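# Seat small circuit board into large board's connector

## Task

Insert the small circuit board into the connector on the large board and push it all the way in until both boards are parallel, then release both boards.

## Robot and tools

Robot: two Piper-type 6-joint arms, left_arm and right_arm, each with a parallel two-finger gripper and a wrist camera. Scene frame: origin at table-top height midway between the nominal bases, +z up, +x out over the table, left_arm on +y. The arm names do not match image sides. Calibrated base roots: left_arm (-0.033, +0.220, +0.026) m, quat_wxyz (+1.000, 0, 0, -0.015); right_arm (-0.049, -0.290, +0.026) m, quat_wxyz (+1.000, 0, 0, +0.011). A camera stand is fixed behind the arms. Loose parts may get a small push now and then.

Frames: each arm reports its end_effector_position (m) and end_effector_quat_wxyz in its own base frame. Fixed cameras and the table use the scene frame. end_effector_position is the pinch point between the pads, about 5 mm short of the fingertips. Fingers point along gripper +z and close along gripper y. Reported poses can be off by a few cm, worse at long reach.

Row layout, shared by execute_actions and move: 14 numbers, each in [-1, 1]. First the 7 for left_arm: dx, dy, dz, rx, ry, rz, opening. Then the same 7 for right_arm. Always give all 14, even if one arm stays still. dx, dy, dz are an offset, not a pose, along that arm's base axes, measured from its Hand target at the start of the action or move. 1.0 = 0.6 m. rx, ry, rz form one rotation vector, 1.0 = 180 degrees, applied about the Hand target's position. Offsets add up from call to call, so repeating one moves the arm again. To leave an arm where it is, send zeros for its six pose numbers. Opening is absolute: +1 fully open (0.070 m), -1 closed. A 0 is a real command for half open, so resend the current opening to keep a gripper unchanged. A full close takes about 1 s or more. The controller limits commanded orientation to within 32 degrees of the measured one.

execute_actions(actions, cameras): actions is a list of actions. Each action is up to 15 rows, each row one 1/30 s step. A short list repeats its last row to fill 15 steps. Every row counts from the start pose of that action. Images come only for an empty list or when cameras names them ("all" or names). Results give robot state and some step positions. An empty list also reports the scene number and task.

move(target, speed, blend, opening_speed, grip_force, blocking, cameras): moves each gripper in a straight line to target. target is one 14-number row, or up to 15 rows, all offsets from the same starting Hand targets. speed is in m/s, 0.002–2.2 (default 0.25), one value or one per target; turns are limited to 2×speed rad/s. blend (m) rounds corners in a list; 0 stops at each target. opening_speed is per second on the -1..1 scale, at least 0.2. grip_force is N per pad, 5–20, and stays set. blocking=false returns early while the move continues. The whole move is capped at 10 s. The result adds a move: line:
- done: within 3 mm and 2 degrees of the target.
- off_target: came to rest short of the target.
- held: blocked by a check, or the clearance check stopped it.
- fault, moving: as named.
- limits=paced: the command was clipped.
- limits=held: steps were withheld.
Paths do not avoid obstacles. Faster motion means more lag, harder contact and more drift. Paths near an arm's own base can flip its shoulder, so go round the base.

wait(seconds 0–10): holds the last commands. A running move continues. stop(): brakes a running move. zoom_image(camera, region [x0,y0,x1,y1] px, max 504×504): enlarges part of the latest image of cam_high, cam_low, cam_left_wrist or cam_right_wrist (all 672x504). read_manual: licence text only. finished_scene(scene): ends the scene for good. The goal must be met and stay met. Call nothing after it in the same reply.

Reading results: Hand target is the last commanded pose after clipping, and the next offsets count from it. The gripper often settles short of it. The next command, even all zeros, asks for it again; if still short, send the missing distance. grip_measured uses the opening scale and can be off by about 1 mm. To grip, command about 0.05 below the reading at first touch for full force, or less for a lighter grip. Parts under 2 mm wide get less force. Joint torques include gravity and offsets, so they are only a rough contact signal. An arm blocked by something keeps pushing. To release it, command the target back past where the gripper actually is.

Things to avoid:
- Dropping anything, or anything leaving the table.
- Releasing a part while it is still moving.
- Slamming or pushing hard.
- Any contact between the arms: the clearance check does not guard fingers closing on the other arm.
- Contact torque at the load limits (waist, shoulder, elbow 21.3 N m; wrist joints 7.44 N m, with wrist motors giving only about 4 N m). This causes a 10 s TORQUE FAULT stop.
- Overheating: holding loads, stretching out or pushing at an unreachable pose heats motors. A MOTOR HOT line appears at 65 °C. At 80 °C the arm goes limp for 30–60 s.

For this task: grip the small board, line its edge up with the connector, press straight in until it is seated and parallel to the large board, then open the grippers gently and back away. If needed, hold the large board steady with the other arm.

Each tool is called as name([rows], argument=value, ...), one row to a line, values as JSON.

## Session

execute_actions(actions=[])

Scene clock: 0.00 s.
left_arm: end_effector_position=(+0.5936, +0.0894, +0.1475) grip_measured=+0.98 end_effector_quat_wxyz=(+0.450, +0.306, +0.832, +0.107) | right_arm: end_effector_position=(+0.3169, +0.1625, +0.1130) grip_measured=+1.00 end_effector_quat_wxyz=(+0.105, -0.428, +0.849, +0.293)
Joint positions: left_arm=[0.263 2.14 -1.702 -0.838 0.425 1.603 0.069] | right_arm=[0.097 1.803 -1.232 0.687 1.201 -1.132 0.07]
Joint torques (N m): no reading
Hand target: left_arm +0.5936, +0.0894, +0.1475; +0.450, +0.306, +0.832, +0.107 | right_arm +0.3169, +0.1625, +0.1130; +0.105, -0.428, +0.849, +0.293
Tool commands: left_gripper/opening=+1.0 right_gripper/opening=+1.0

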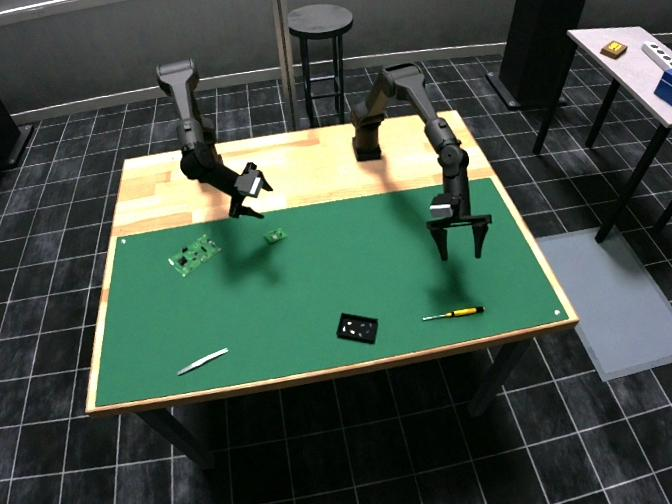

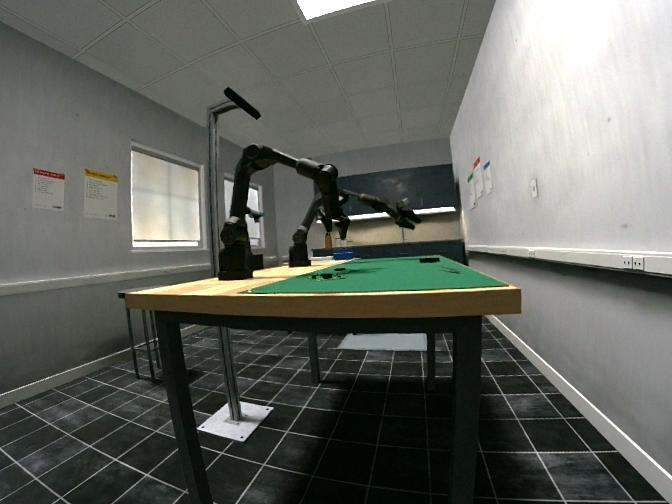

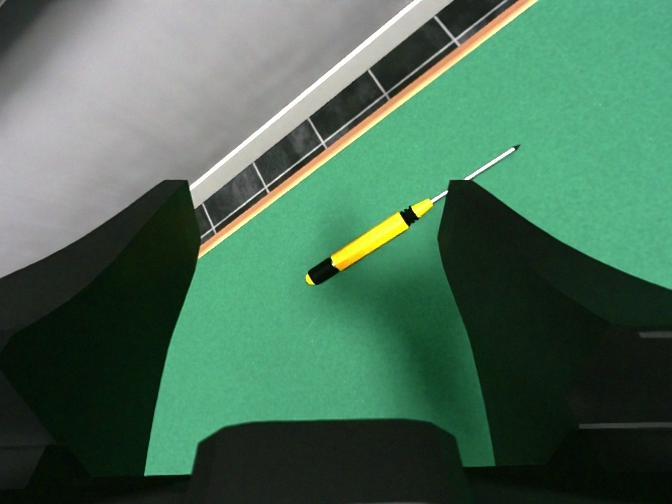

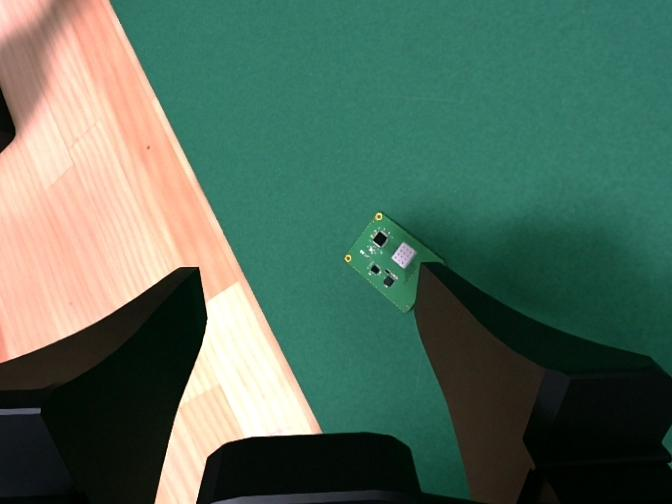

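zoom_image(camera="cam_high", region=[150, 210, 310, 290])

zoom_image(camera="cam_right_wrist", region=[320, 190, 480, 330])

Scaled by 3.150 from the camera's 672x504 image, which has a finer 960x720 frame.

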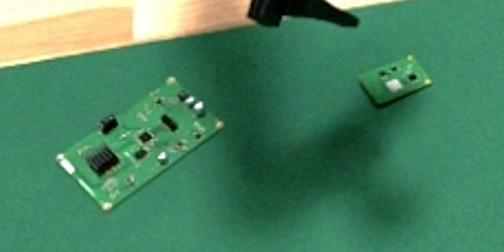

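Scaled by 3.150 from the camera's 672x504 image, which has a finer 960x720 frame.

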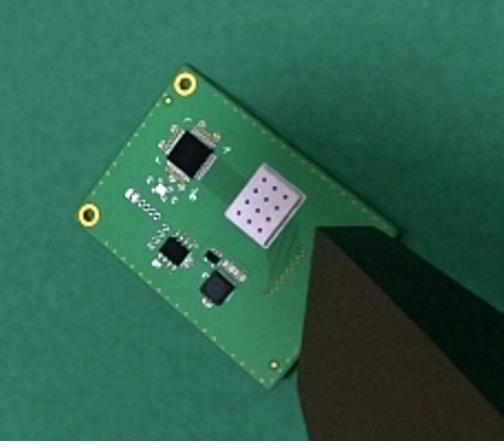

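move(target=[0,0,0,0,0,0,1,0.3,-0.3,0.12,-0.197,0.07,-0.287,1], cameras=["cam_right_wrist","cam_high"])

Scene clock: 23.60 s.
left_arm: end_effector_position=(+0.5936, +0.0894, +0.1475) grip_measured=+0.98 end_effector_quat_wxyz=(+0.450, +0.306, +0.832, +0.107) | right_arm: end_effector_position=(+0.4970, -0.0183, +0.1847) grip_measured=+1.00 end_effector_quat_wxyz=(+0.192, +0.000, +0.981, -0.008)
Joint positions: left_arm=[0.263 2.14 -1.702 -0.838 0.425 1.603 0.069] | right_arm=[-0.036 2.049 -2.01 -0.003 1.232 -0.035 0.07]
Joint torques (N m): left_arm=[-0.15 -11.11 -5.31 -0.29 -0.41 -0.15] | right_arm=[0.08 -11.45 -2.77 0.23 -0.29 -0.18]
Hand target: left_arm +0.5936, +0.0894, +0.1475; +0.450, +0.306, +0.832, +0.107 | right_arm +0.4969, -0.0175, +0.1851; +0.000, +0.000, +1.000, -0.001
Off the commanded pose: left_arm 0.000 m, 0 deg | right_arm 0.001 m, 22 deg.
joint sent to its limit (right arm) — joint 5 (wrist pitch), upper limit. The joint targets are off in orientation, not in position.
move: off_target (right_arm)
Images, in order (width x height): cam_high 672x504, cam_right_wrist 672x504.

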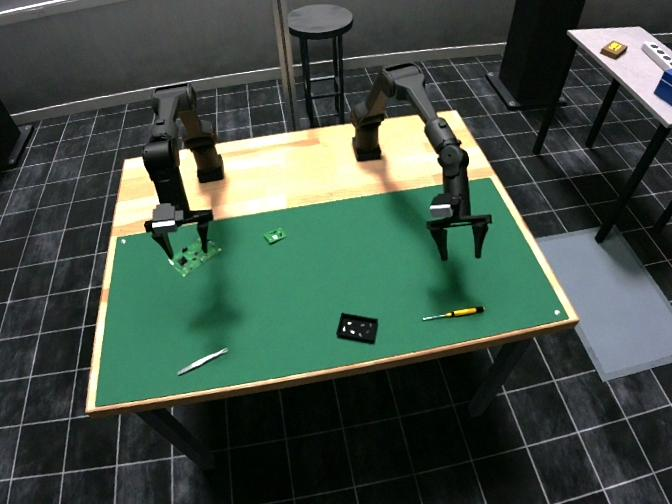

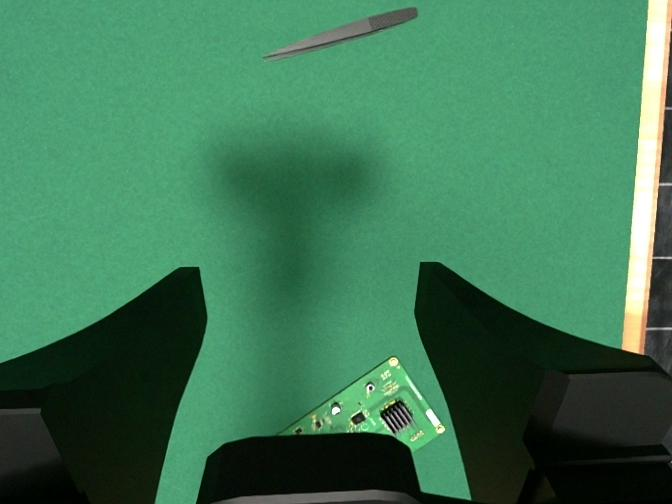

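move(target=[0,0,0,0,0,0,1,-0.23,0,0.08,0,0,0,1], cameras=["cam_right_wrist"])

Scene clock: 30.80 s.
left_arm: end_effector_position=(+0.5936, +0.0894, +0.1475) grip_measured=+0.98 end_effector_quat_wxyz=(+0.450, +0.306, +0.832, +0.107) | right_arm: end_effector_position=(+0.3587, -0.0172, +0.2326) grip_measured=+1.00 end_effector_quat_wxyz=(+0.188, +0.000, +0.982, -0.009)
Joint positions: left_arm=[0.263 2.14 -1.702 -0.838 0.425 1.603 0.069] | right_arm=[-0.047 1.531 -1.484 -0.001 1.232 -0.048 0.07]
Joint torques (N m): left_arm=[-0.15 -11.16 -5.34 -0.29 -0.41 -0.16] | right_arm=[-1.46 -5.46 -3.64 -0.04 0.06 -0.18]
Hand target: left_arm +0.5936, +0.0894, +0.1475; +0.450, +0.306, +0.832, +0.107 | right_arm +0.3590, -0.0174, +0.2331; +0.000, +0.000, +1.000, -0.001
Off the commanded pose: left_arm 0.000 m, 0 deg | right_arm 0.001 m, 22 deg.
joint sent to its limit (right arm) — joint 5 (wrist pitch), upper limit. The joint targets are off in orientation, not in position.
move: off_target (right_arm)
Images, in order (width x height): cam_right_wrist 672x504.

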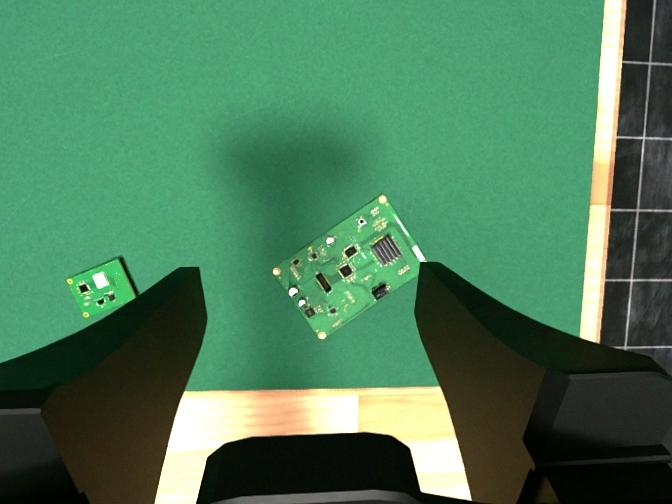

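zoom_image(camera="cam_right_wrist", region=[265, 185, 435, 345])

zoom_image(camera="cam_right_wrist", region=[55, 245, 155, 325])

Scaled by 2.965 from the camera's 672x504 image, which has a finer 960x720 frame.

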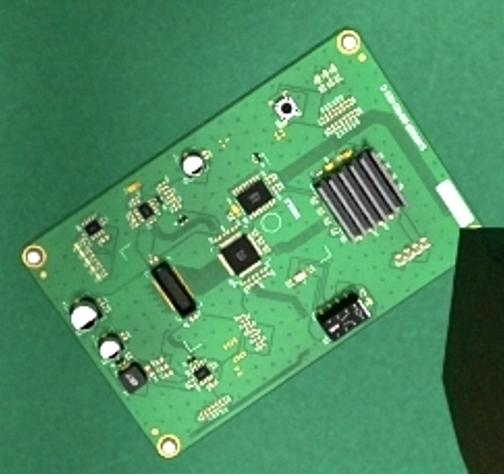

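Scaled by 5.040 from the camera's 672x504 image, which has a finer 960x720 frame.

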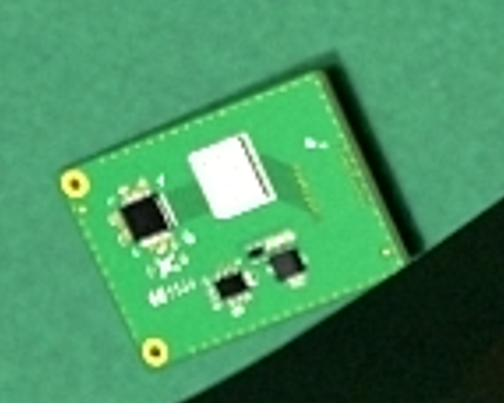

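move(target=[0,0,0,0,0,0,1,-0.158,0.382,-0.222,0,0,0.628,1], cameras=["cam_right_wrist","cam_high"])

Scene clock: 76.60 s.
left_arm: end_effector_position=(+0.5936, +0.0894, +0.1475) grip_measured=+0.98 end_effector_quat_wxyz=(+0.450, +0.306, +0.832, +0.107) | right_arm: end_effector_position=(+0.2640, +0.2122, +0.0995) grip_measured=+1.00 end_effector_quat_wxyz=(-0.001, +0.835, -0.551, +0.000)
Joint positions: left_arm=[0.263 2.14 -1.702 -0.838 0.425 1.603 0.069] | right_arm=[0.677 1.781 -1.325 0 1.201 -1.298 0.07]
Joint torques (N m): left_arm=[-0.17 -11.1 -5.33 -0.29 -0.42 -0.16] | right_arm=[-1.64 -8.95 -2.99 0.03 0.06 0.02]
Hand target: left_arm +0.5936, +0.0894, +0.1475; +0.450, +0.306, +0.832, +0.107 | right_arm +0.2642, +0.2117, +0.0999; -0.001, +0.834, -0.551, +0.000
Off the commanded pose: left_arm 0.000 m, 0 deg | right_arm 0.001 m, 0 deg.
move: done
Images, in order (width x height): cam_high 672x504, cam_right_wrist 672x504.

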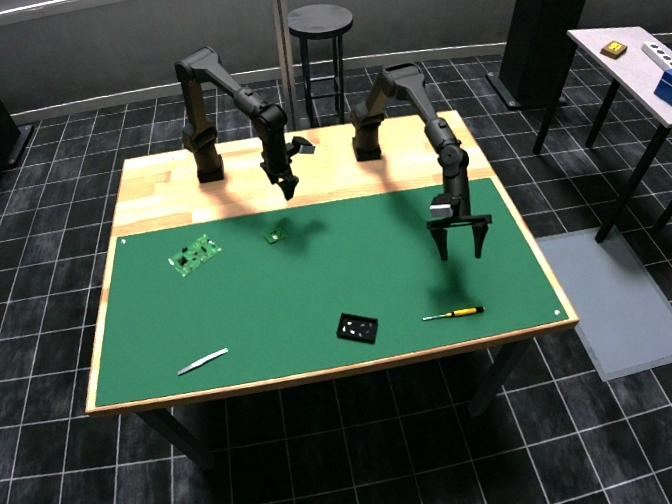

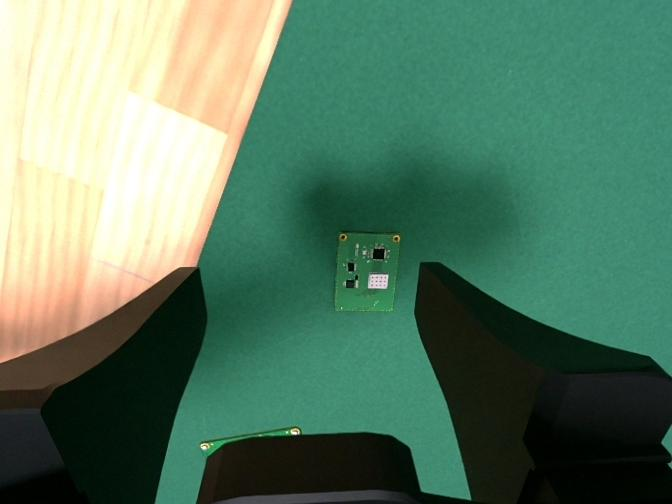

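move(target=[0,0,0,0,0,0,1,0.09,-0.063,-0.075,0,0,-0.022,1], cameras=["cam_right_wrist"])

Scene clock: 103.10 s.
left_arm: end_effector_position=(+0.5936, +0.0894, +0.1475) grip_measured=+0.98 end_effector_quat_wxyz=(+0.450, +0.306, +0.832, +0.107) | right_arm: end_effector_position=(+0.3181, +0.1735, +0.0542) grip_measured=+1.00 end_effector_quat_wxyz=(+0.000, +0.815, -0.580, +0.000)
Joint positions: left_arm=[0.263 2.14 -1.702 -0.838 0.425 1.603 0.069] | right_arm=[0.499 1.914 -1.331 0 1.075 -1.405 0.07]
Joint torques (N m): left_arm=[-0.18 -11.1 -5.34 -0.29 -0.41 -0.16] | right_arm=[-0.04 -10.09 -3.18 0.3 0.08 0.01]
Hand target: left_arm +0.5936, +0.0894, +0.1475; +0.450, +0.306, +0.832, +0.107 | right_arm +0.3182, +0.1740, +0.0549; -0.001, +0.815, -0.580, +0.000
Off the commanded pose: left_arm 0.000 m, 0 deg | right_arm 0.001 m, 0 deg.
move: done
Images, in order (width x height): cam_right_wrist 672x504.

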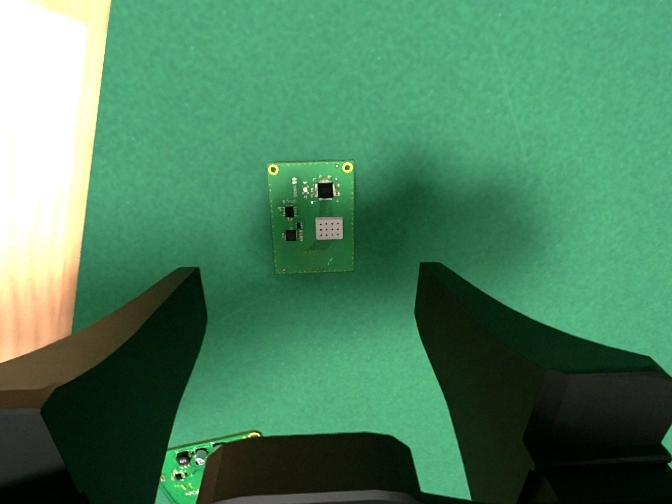

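move(target=[0,0,0,0,0,0,1,0.007,-0.019,-0.118,-0.026,-0.010,0.011,0.5], speed=0.08, cameras=["cam_right_wrist","cam_low"])

zoom_image(camera="cam_low", region=[280, 230, 380, 300])

Scene clock: 117.80 s.
left_arm: end_effector_position=(+0.5936, +0.0894, +0.1475) grip_measured=+0.98 end_effector_quat_wxyz=(+0.450, +0.306, +0.832, +0.107) | right_arm: end_effector_position=(+0.3222, +0.1626, -0.0154) grip_measured=+0.50 end_effector_quat_wxyz=(+0.023, +0.824, -0.565, +0.037)
Joint positions: left_arm=[0.263 2.14 -1.702 -0.838 0.425 1.603 0.069] | right_arm=[0.521 2.039 -1.217 -0.116 0.849 -1.341 0.053]
Joint torques (N m): left_arm=[-0.15 -11.14 -5.31 -0.29 -0.42 -0.15] | right_arm=[-0.66 -6.66 -1.66 -0.03 -0.55 -0.18]
Hand target: left_arm +0.5936, +0.0894, +0.1475; +0.450, +0.306, +0.832, +0.107 | right_arm +0.3224, +0.1625, -0.0159; +0.023, +0.824, -0.565, +0.037
Off the commanded pose: left_arm 0.000 m, 0 deg | right_arm 0.001 m, 0 deg.
move: done
Images, in order (width x height): cam_low 672x504, cam_right_wrist 672x504.

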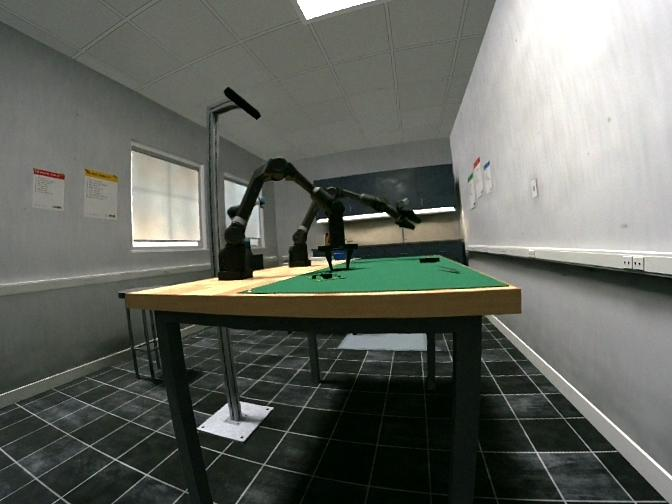

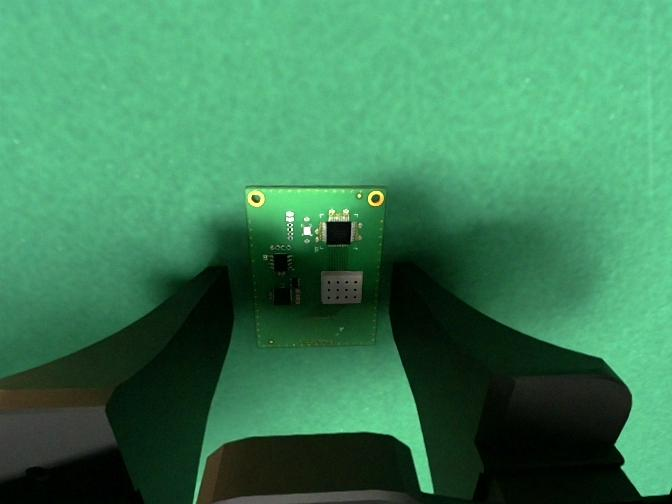

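Scaled by 5.040 from the camera's 672x504 image, which has a finer 960x720 frame.

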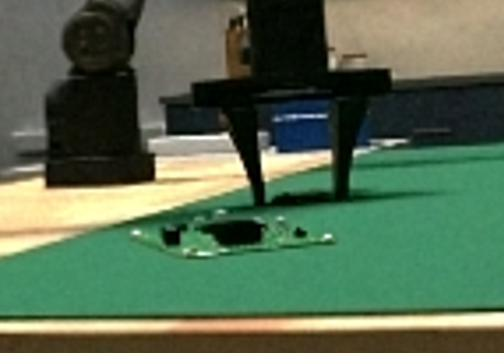

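move(target=[0,0,0,0,0,0,1,0,0,-0.004,0,0,0,-0.2], opening_speed=0.8, grip_force=8, cameras=["cam_right_wrist"])

Scene clock: 130.93 s.
left_arm: end_effector_position=(+0.5936, +0.0894, +0.1475) grip_measured=+0.98 end_effector_quat_wxyz=(+0.450, +0.306, +0.832, +0.107) | right_arm: end_effector_position=(+0.3231, +0.1628, -0.0167) grip_measured=+0.27 end_effector_quat_wxyz=(+0.022, +0.824, -0.565, +0.038)
Joint positions: left_arm=[0.263 2.14 -1.702 -0.838 0.425 1.603 0.069] | right_arm=[0.52 2.042 -1.215 -0.117 0.84 -1.341 0.045]
Joint torques (N m): left_arm=[-0.17 -11.15 -5.31 -0.3 -0.42 -0.16] | right_arm=[-0.86 5.09 1.95 0.37 -2.67 0.11]
Hand target: left_arm +0.5936, +0.0894, +0.1475; +0.450, +0.306, +0.832, +0.107 | right_arm +0.3223, +0.1626, -0.0183; +0.023, +0.824, -0.565, +0.037
Off the commanded pose: left_arm 0.000 m, 0 deg | right_arm 0.002 m, 0 deg.
grip_force (N): 8, 8
move: done
Images, in order (width x height): cam_right_wrist 672x504.

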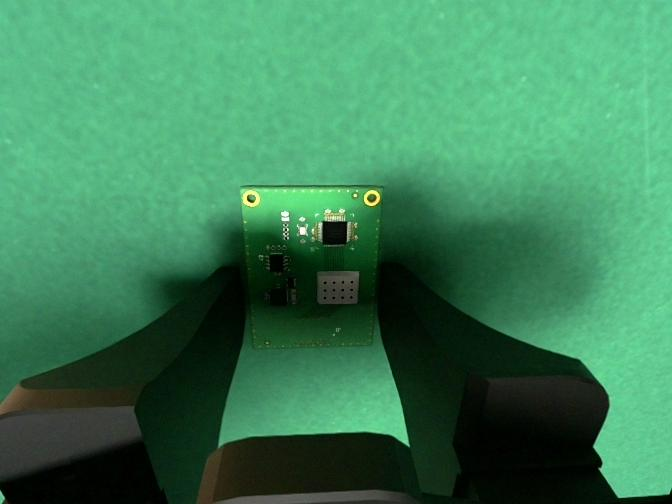

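move(target=[0,0,0,0,0,0,1,0,0,0.14,0.026,0.010,0,0.1], speed=0.1, grip_force=14, cameras=["cam_right_wrist","cam_low"])

zoom_image(camera="cam_low", region=[280, 210, 380, 300])

Scene clock: 150.63 s.
left_arm: end_effector_position=(+0.5936, +0.0894, +0.1475) grip_measured=+0.98 end_effector_quat_wxyz=(+0.450, +0.306, +0.832, +0.107) | right_arm: end_effector_position=(+0.3226, +0.1628, +0.0664) grip_measured=+0.14 end_effector_quat_wxyz=(-0.002, +0.825, -0.566, +0.001)
Joint positions: left_arm=[0.263 2.14 -1.702 -0.838 0.425 1.603 0.069] | right_arm=[0.467 1.891 -1.347 0 1.109 -1.472 0.04]
Joint torques (N m): left_arm=[-0.15 -11.15 -5.33 -0.3 -0.42 -0.16] | right_arm=[-1.18 -8.08 -2.08 0.06 -0.09 0]
Hand target: left_arm +0.5936, +0.0894, +0.1475; +0.450, +0.306, +0.832, +0.107 | right_arm +0.3224, +0.1625, +0.0656; -0.001, +0.825, -0.566, +0.001
Off the commanded pose: left_arm 0.000 m, 0 deg | right_arm 0.001 m, 0 deg.
grip_force (N): 14, 14
move: done
Images, in order (width x height): cam_low 672x504, cam_right_wrist 672x504.

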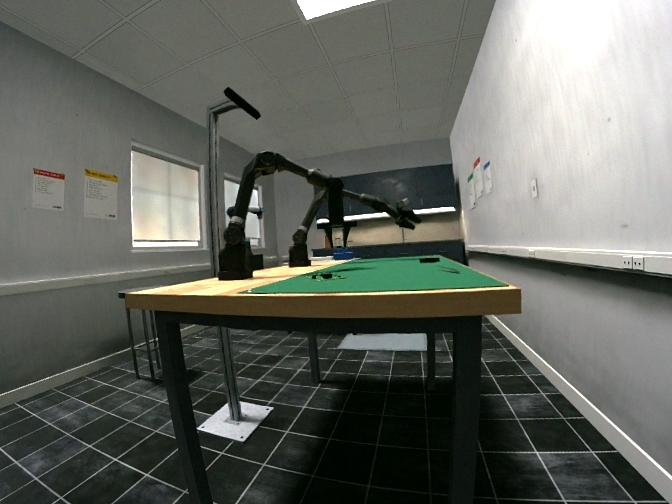

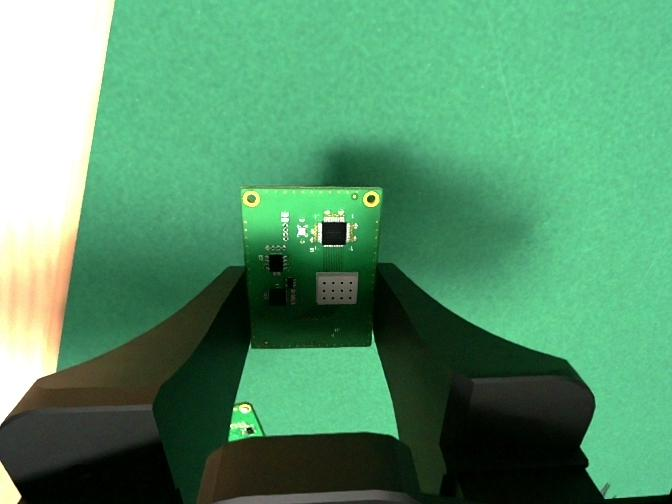

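Scaled by 5.040 from the camera's 672x504 image, which has a finer 960x720 frame.

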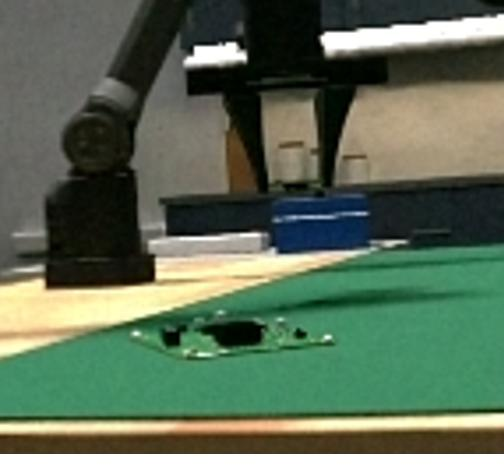

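move(target=[0,0,0,0,0,0,1,-0.042,-0.256,0.033,0,0,-0.925,0.1], speed=0.4, cameras=["cam_right_wrist"])

zoom_image(camera="cam_right_wrist", region=[200, 0, 452, 200])

Scene clock: 166.87 s.
left_arm: end_effector_position=(+0.5936, +0.0894, +0.1475) grip_measured=+0.98 end_effector_quat_wxyz=(+0.450, +0.306, +0.832, +0.107) | right_arm: end_effector_position=(+0.2973, +0.0091, +0.0854) grip_measured=+0.14 end_effector_quat_wxyz=(-0.001, +0.465, +0.885, -0.001)
Joint positions: left_arm=[0.263 2.14 -1.702 -0.838 0.425 1.603 0.069] | right_arm=[0.032 1.663 -1.107 -0.002 1.105 1 0.04]
Joint torques (N m): left_arm=[-0.16 -11.14 -5.35 -0.3 -0.42 -0.15] | right_arm=[-0.79 -7.82 -2.31 -0.11 0.04 -0.18]
Hand target: left_arm +0.5936, +0.0894, +0.1475; +0.450, +0.306, +0.832, +0.107 | right_arm +0.2972, +0.0089, +0.0855; -0.001, +0.465, +0.885, -0.002
Off the commanded pose: left_arm 0.000 m, 0 deg | right_arm 0.000 m, 0 deg.
grip_force (N): 14, 14
move: done
Images, in order (width x height): cam_right_wrist 672x504.

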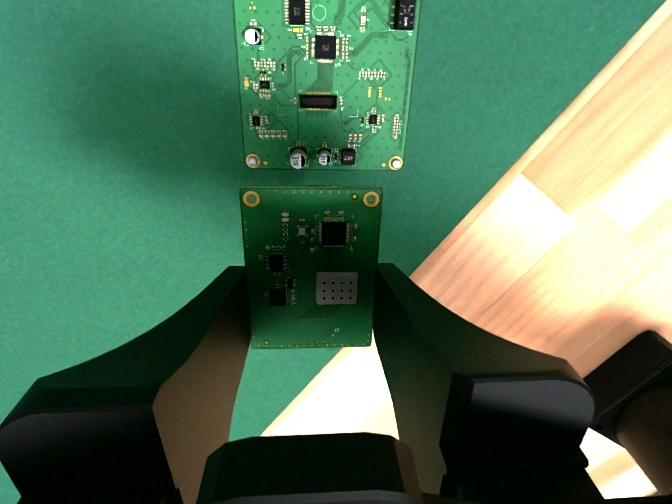

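Scaled by 2.000 from the camera's 672x504 image, which has a finer 960x720 frame.

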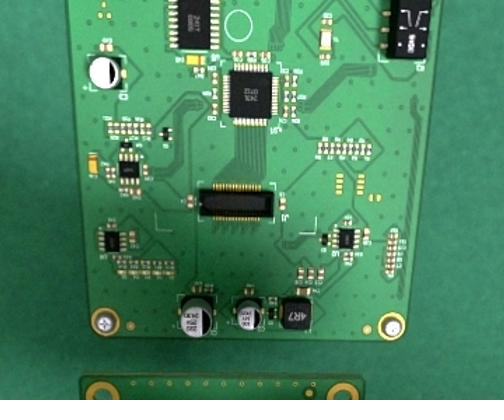

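move(target=[0,0,0,0,0,0,1,0.0585,-0.085,-0.0925,0,0,-0.0045,0.1], cameras=["cam_right_wrist"])

zoom_image(camera="cam_right_wrist", region=[200, 160, 430, 430])

Scene clock: 189.83 s.
left_arm: end_effector_position=(+0.5936, +0.0894, +0.1475) grip_measured=+0.98 end_effector_quat_wxyz=(+0.450, +0.306, +0.832, +0.107) | right_arm: end_effector_position=(+0.3324, -0.0427, +0.0296) grip_measured=+0.14 end_effector_quat_wxyz=(-0.001, +0.471, +0.882, -0.002)
Joint positions: left_arm=[0.263 2.14 -1.702 -0.838 0.425 1.603 0.069] | right_arm=[-0.126 1.87 -1.153 -0.003 0.943 0.858 0.04]
Joint torques (N m): left_arm=[-0.16 -11.14 -5.36 -0.3 -0.42 -0.16] | right_arm=[0 -9.68 -2.36 0.19 0.05 0.01]
Hand target: left_arm +0.5936, +0.0894, +0.1475; +0.450, +0.306, +0.832, +0.107 | right_arm +0.3322, -0.0421, +0.0299; -0.001, +0.471, +0.882, -0.002
Off the commanded pose: left_arm 0.000 m, 0 deg | right_arm 0.001 m, 0 deg.
grip_force (N): 14, 14
move: done
Images, in order (width x height): cam_right_wrist 672x504.

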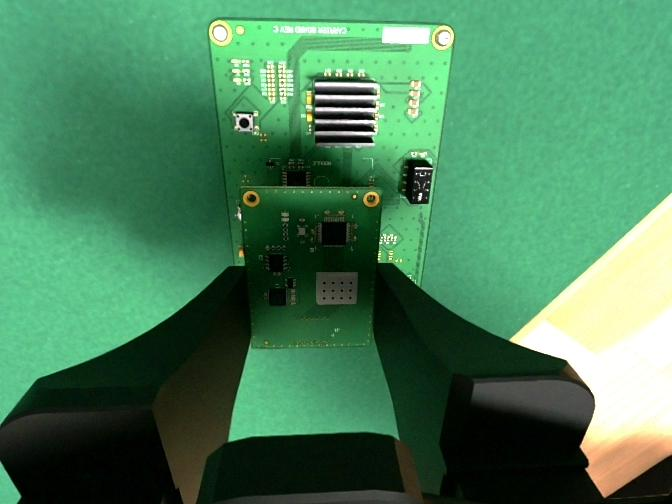

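Scaled by 1.867 from the camera's 672x504 image, which has a finer 960x720 frame.

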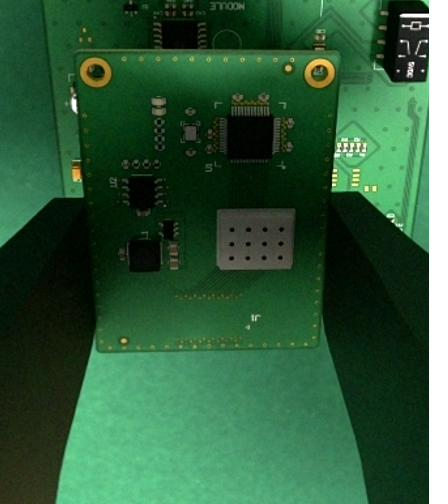

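zoom_image(camera="cam_right_wrist", region=[205, 10, 455, 210])

Scaled by 2.016 from the camera's 672x504 image, which has a finer 960x720 frame.

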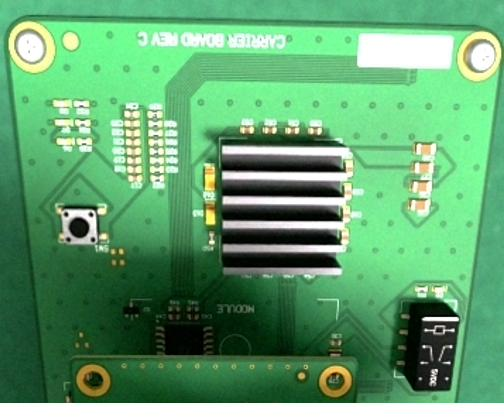

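move(target=[0,0,0,0,0,0,1,-0.009,0.003,-0.03,-0.0462,-0.0308,0,0.1], speed=0.1, cameras=["cam_right_wrist","cam_low"])

zoom_image(camera="cam_right_wrist", region=[190, 30, 450, 290])

zoom_image(camera="cam_low", region=[300, 230, 370, 290])

Scene clock: 232.63 s.
left_arm: end_effector_position=(+0.5936, +0.0894, +0.1475) grip_measured=+0.98 end_effector_quat_wxyz=(+0.450, +0.306, +0.832, +0.107) | right_arm: end_effector_position=(+0.3266, -0.0403, +0.0117) grip_measured=+0.14 end_effector_quat_wxyz=(+0.076, +0.469, +0.879, -0.043)
Joint positions: left_arm=[0.263 2.14 -1.702 -0.838 0.425 1.603 0.069] | right_arm=[-0.025 1.827 -0.982 -0.219 0.727 1.114 0.04]
Joint torques (N m): left_arm=[-0.18 -11.14 -5.34 -0.3 -0.42 -0.15] | right_arm=[-0.66 -8.92 -2.71 0.07 -0.01 -0.19]
Hand target: left_arm +0.5936, +0.0894, +0.1475; +0.450, +0.306, +0.832, +0.107 | right_arm +0.3269, -0.0403, +0.0120; +0.076, +0.469, +0.879, -0.043
Off the commanded pose: left_arm 0.000 m, 0 deg | right_arm 0.000 m, 0 deg.
grip_force (N): 14, 14
move: done
Images, in order (width x height): cam_low 672x504, cam_right_wrist 672x504.

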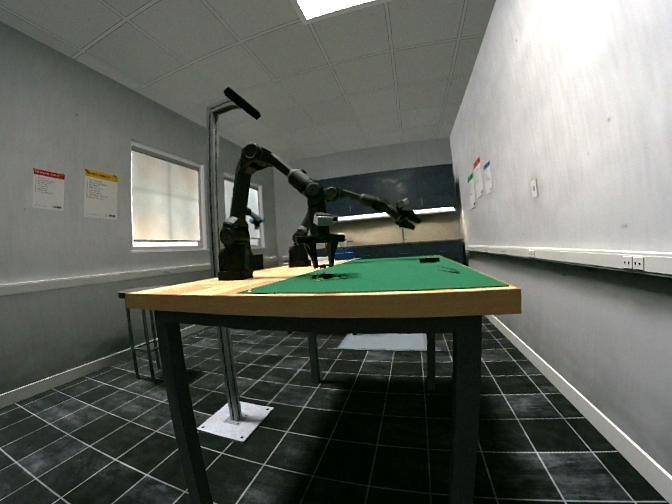

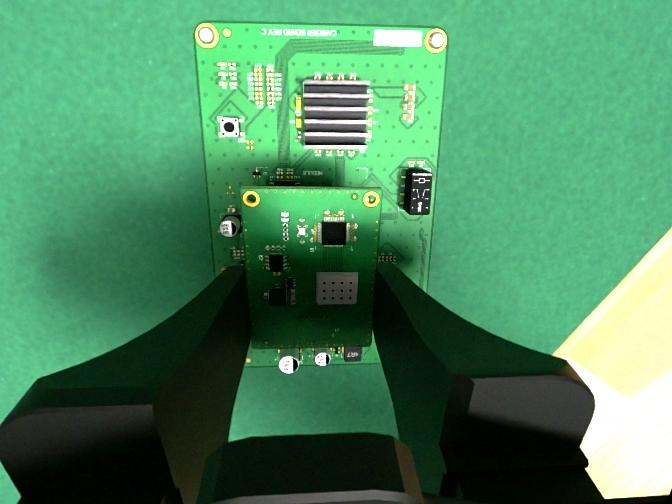

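Scaled by 1.938 from the camera's 672x504 image, which has a finer 960x720 frame.

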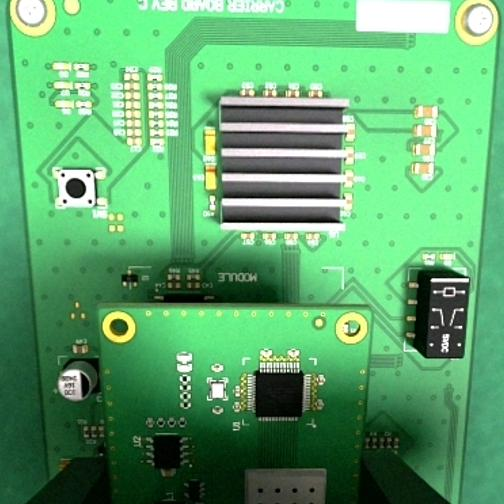

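Scaled by 7.200 from the camera's 672x504 image, which has a finer 960x720 frame.

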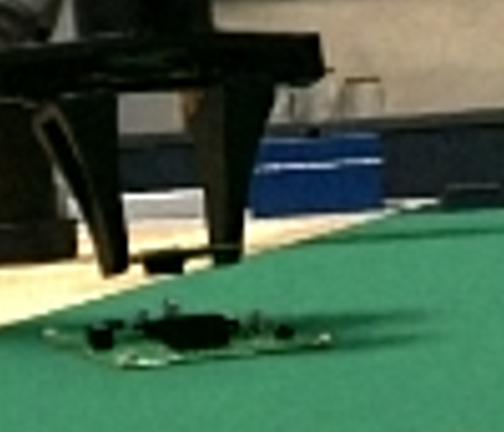

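move(target=[0,0,0,0,0,0,1,0.0005,-0.0007,-0.034,0,0,0,0.1], speed=0.1, cameras=["cam_right_wrist","cam_low"])

zoom_image(camera="cam_right_wrist", region=[190, 130, 450, 390])

zoom_image(camera="cam_low", region=[300, 240, 360, 290])

Scene clock: 251.67 s.
left_arm: end_effector_position=(+0.5936, +0.0894, +0.1475) grip_measured=+0.98 end_effector_quat_wxyz=(+0.450, +0.306, +0.832, +0.107) | right_arm: end_effector_position=(+0.3279, -0.0409, -0.0076) grip_measured=+0.14 end_effector_quat_wxyz=(+0.078, +0.469, +0.879, -0.042)
Joint positions: left_arm=[0.263 2.14 -1.702 -0.838 0.425 1.603 0.069] | right_arm=[-0.027 1.874 -0.957 -0.24 0.653 1.139 0.04]
Joint torques (N m): left_arm=[-0.14 -11.14 -5.33 -0.3 -0.42 -0.15] | right_arm=[-1.24 -5.4 -1.06 0.18 -0.22 -0.08]
Hand target: left_arm +0.5936, +0.0894, +0.1475; +0.450, +0.306, +0.832, +0.107 | right_arm +0.3272, -0.0407, -0.0085; +0.076, +0.469, +0.879, -0.043
Off the commanded pose: left_arm 0.000 m, 0 deg | right_arm 0.001 m, 0 deg.
grip_force (N): 14, 14
move: done
Images, in order (width x height): cam_low 672x504, cam_right_wrist 672x504.

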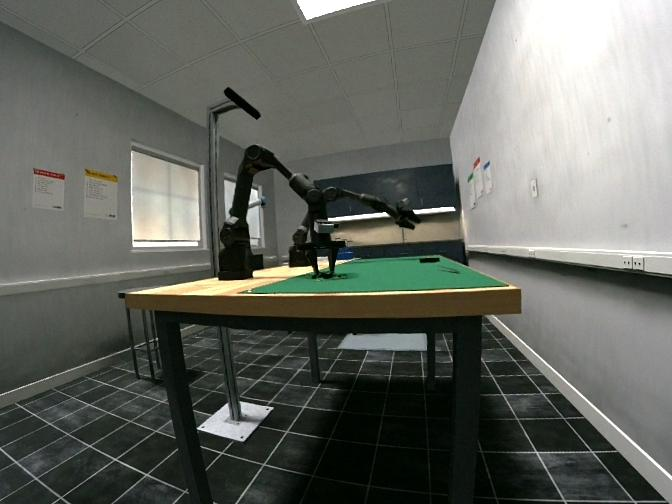

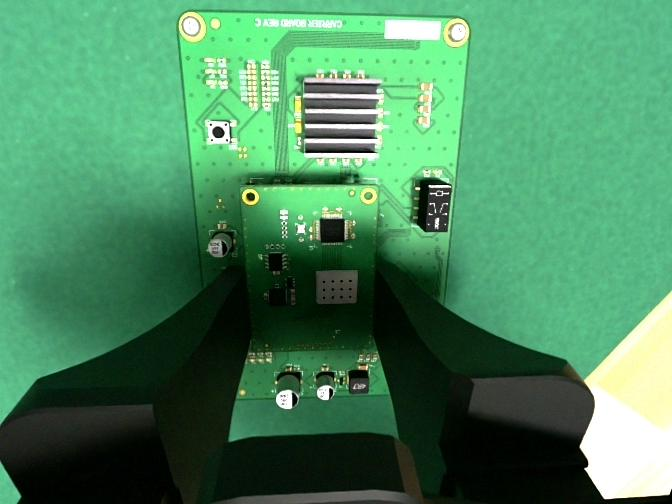

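Scaled by 1.938 from the camera's 672x504 image, which has a finer 960x720 frame.

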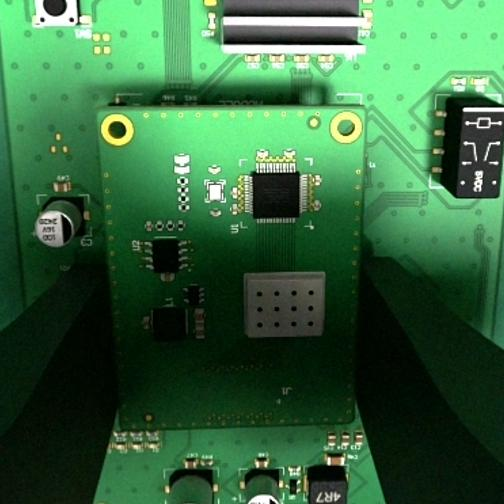

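Scaled by 8.400 from the camera's 672x504 image, which has a finer 960x720 frame.

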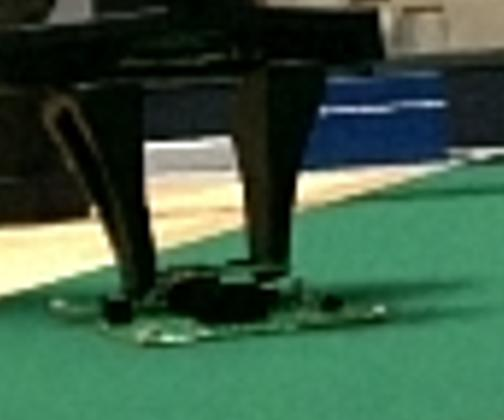

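move(target=[0,0,0,0,0,0,1,-0.0008,-0.0005,-0.009,0,0,0,0], speed=0.03, grip_force=20, cameras=["cam_right_wrist"])

zoom_image(camera="cam_right_wrist", region=[190, 130, 450, 390])

Scene clock: 263.43 s.
left_arm: end_effector_position=(+0.5936, +0.0894, +0.1475) grip_measured=+0.98 end_effector_quat_wxyz=(+0.450, +0.306, +0.832, +0.107) | right_arm: end_effector_position=(+0.3276, -0.0413, -0.0121) grip_measured=+0.13 end_effector_quat_wxyz=(+0.078, +0.469, +0.879, -0.042)
Joint positions: left_arm=[0.263 2.14 -1.702 -0.838 0.425 1.603 0.069] | right_arm=[-0.028 1.884 -0.949 -0.247 0.634 1.146 0.04]
Joint torques (N m): left_arm=[-0.13 -11.12 -5.37 -0.3 -0.42 -0.15] | right_arm=[0.9 0.54 -0.68 0.73 -1.92 0.1]
Hand target: left_arm +0.5936, +0.0894, +0.1475; +0.450, +0.306, +0.832, +0.107 | right_arm +0.3267, -0.0410, -0.0138; +0.076, +0.469, +0.879, -0.043
Off the commanded pose: left_arm 0.000 m, 0 deg | right_arm 0.002 m, 0 deg.
move: done
Images, in order (width x height): cam_right_wrist 672x504.

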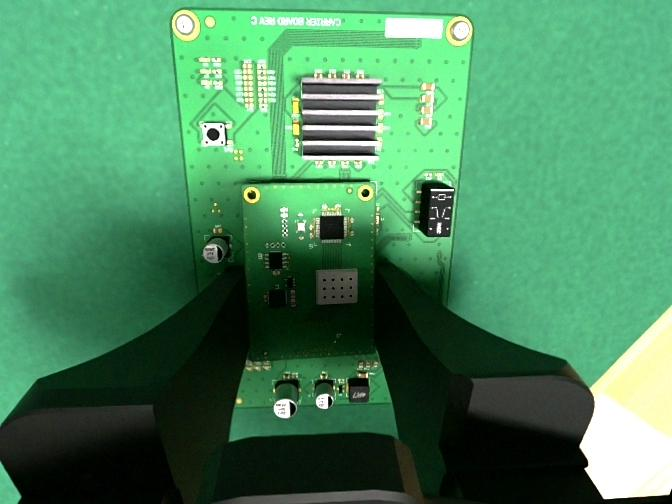

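Scaled by 1.938 from the camera's 672x504 image, which has a finer 960x720 frame.

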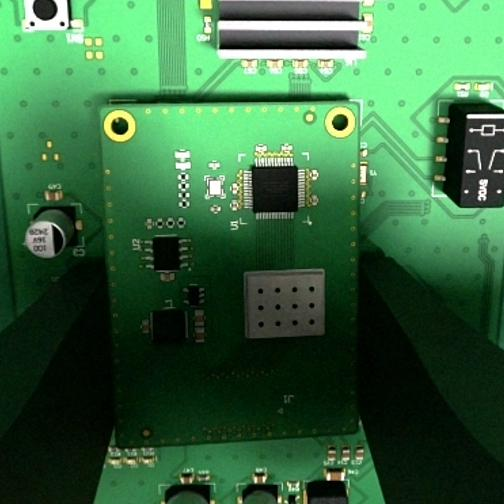

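move(target=[0,0,0,0,0,0,1,0,-0.0015,0.0147,-0.0324,-0.0216,-0.008,0], speed=0.06, cameras=["cam_right_wrist"])

zoom_image(camera="cam_right_wrist", region=[190, 130, 450, 390])

Scene clock: 284.23 s.
left_arm: end_effector_position=(+0.5936, +0.0894, +0.1475) grip_measured=+0.98 end_effector_quat_wxyz=(+0.450, +0.306, +0.832, +0.107) | right_arm: end_effector_position=(+0.3261, -0.0416, -0.0055) grip_measured=+0.13 end_effector_quat_wxyz=(+0.128, +0.477, +0.867, -0.073)
Joint positions: left_arm=[0.263 2.14 -1.702 -0.838 0.425 1.603 0.069] | right_arm=[0.047 1.847 -0.89 -0.465 0.606 1.425 0.04]
Joint torques (N m): left_arm=[-0.16 -11.15 -5.33 -0.3 -0.42 -0.16] | right_arm=[-1.71 -8.69 -2.52 -0.26 -0.13 -0.19]
Hand target: left_arm +0.5936, +0.0894, +0.1475; +0.450, +0.306, +0.832, +0.107 | right_arm +0.3267, -0.0419, -0.0050; +0.129, +0.477, +0.866, -0.072
Off the commanded pose: left_arm 0.000 m, 0 deg | right_arm 0.001 m, 0 deg.
move: done
Images, in order (width x height): cam_right_wrist 672x504.

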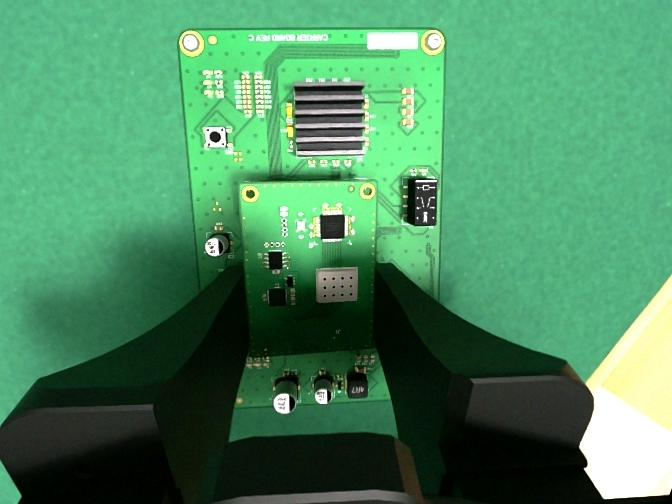

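Scaled by 1.938 from the camera's 672x504 image, which has a finer 960x720 frame.

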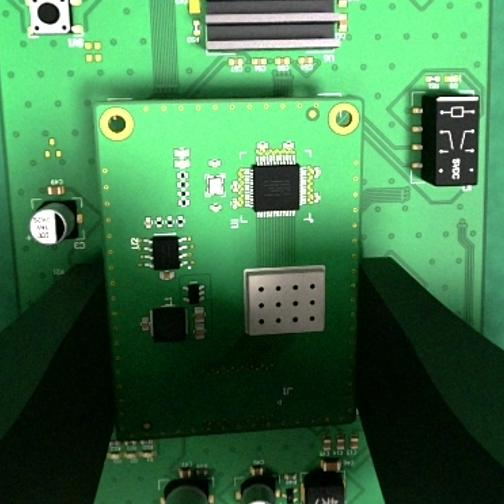

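zoom_image(camera="cam_right_wrist", region=[225, 160, 395, 210])

zoom_image(camera="cam_right_wrist", region=[225, 325, 395, 415])

Scaled by 2.965 from the camera's 672x504 image, which has a finer 960x720 frame.

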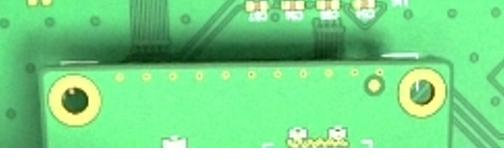

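Scaled by 2.965 from the camera's 672x504 image, which has a finer 960x720 frame.

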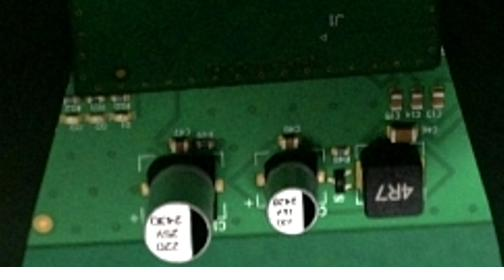

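move([
  [0,0,0,0,0,0,1,0,-0.0027,0,0,0,0.014,0],
  [0,0,0,0,0,0,1,0,-0.0027,-0.013,0,0,0.014,0],
], speed=0.04, cameras=["cam_right_wrist"])

zoom_image(camera="cam_right_wrist", region=[225, 160, 395, 210])

zoom_image(camera="cam_right_wrist", region=[225, 325, 395, 415])

Scene clock: 321.90 s.
left_arm: end_effector_position=(+0.5936, +0.0894, +0.1475) grip_measured=+0.98 end_effector_quat_wxyz=(+0.450, +0.306, +0.832, +0.107) | right_arm: end_effector_position=(+0.3280, -0.0438, -0.0107) grip_measured=+0.13 end_effector_quat_wxyz=(+0.134, +0.458, +0.876, -0.069)
Joint positions: left_arm=[0.263 2.14 -1.702 -0.838 0.425 1.603 0.069] | right_arm=[0.035 1.856 -0.872 -0.488 0.56 1.398 0.039]
Joint torques (N m): left_arm=[-0.12 -11.12 -5.34 -0.3 -0.42 -0.16] | right_arm=[-0.58 -0.73 0.14 0.59 -0.84 -0.09]
Hand target: left_arm +0.5936, +0.0894, +0.1475; +0.450, +0.306, +0.832, +0.107 | right_arm +0.3267, -0.0435, -0.0128; +0.131, +0.458, +0.877, -0.069
Off the commanded pose: left_arm 0.000 m, 0 deg | right_arm 0.003 m, 0 deg.
move: done
Images, in order (width x height): cam_right_wrist 672x504.

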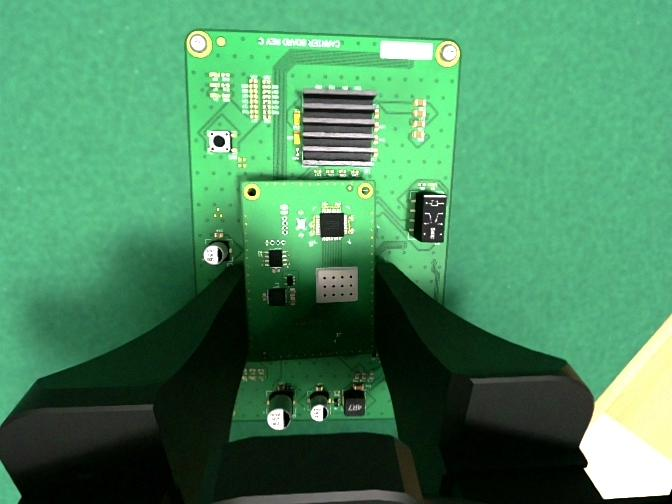

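Scaled by 2.965 from the camera's 672x504 image, which has a finer 960x720 frame.

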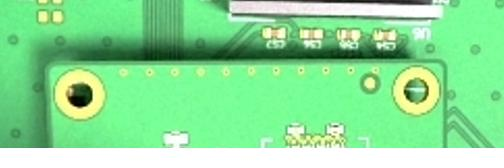

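Scaled by 2.965 from the camera's 672x504 image, which has a finer 960x720 frame.

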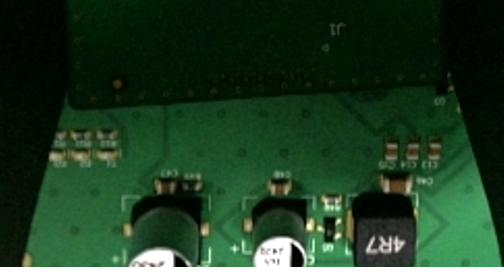

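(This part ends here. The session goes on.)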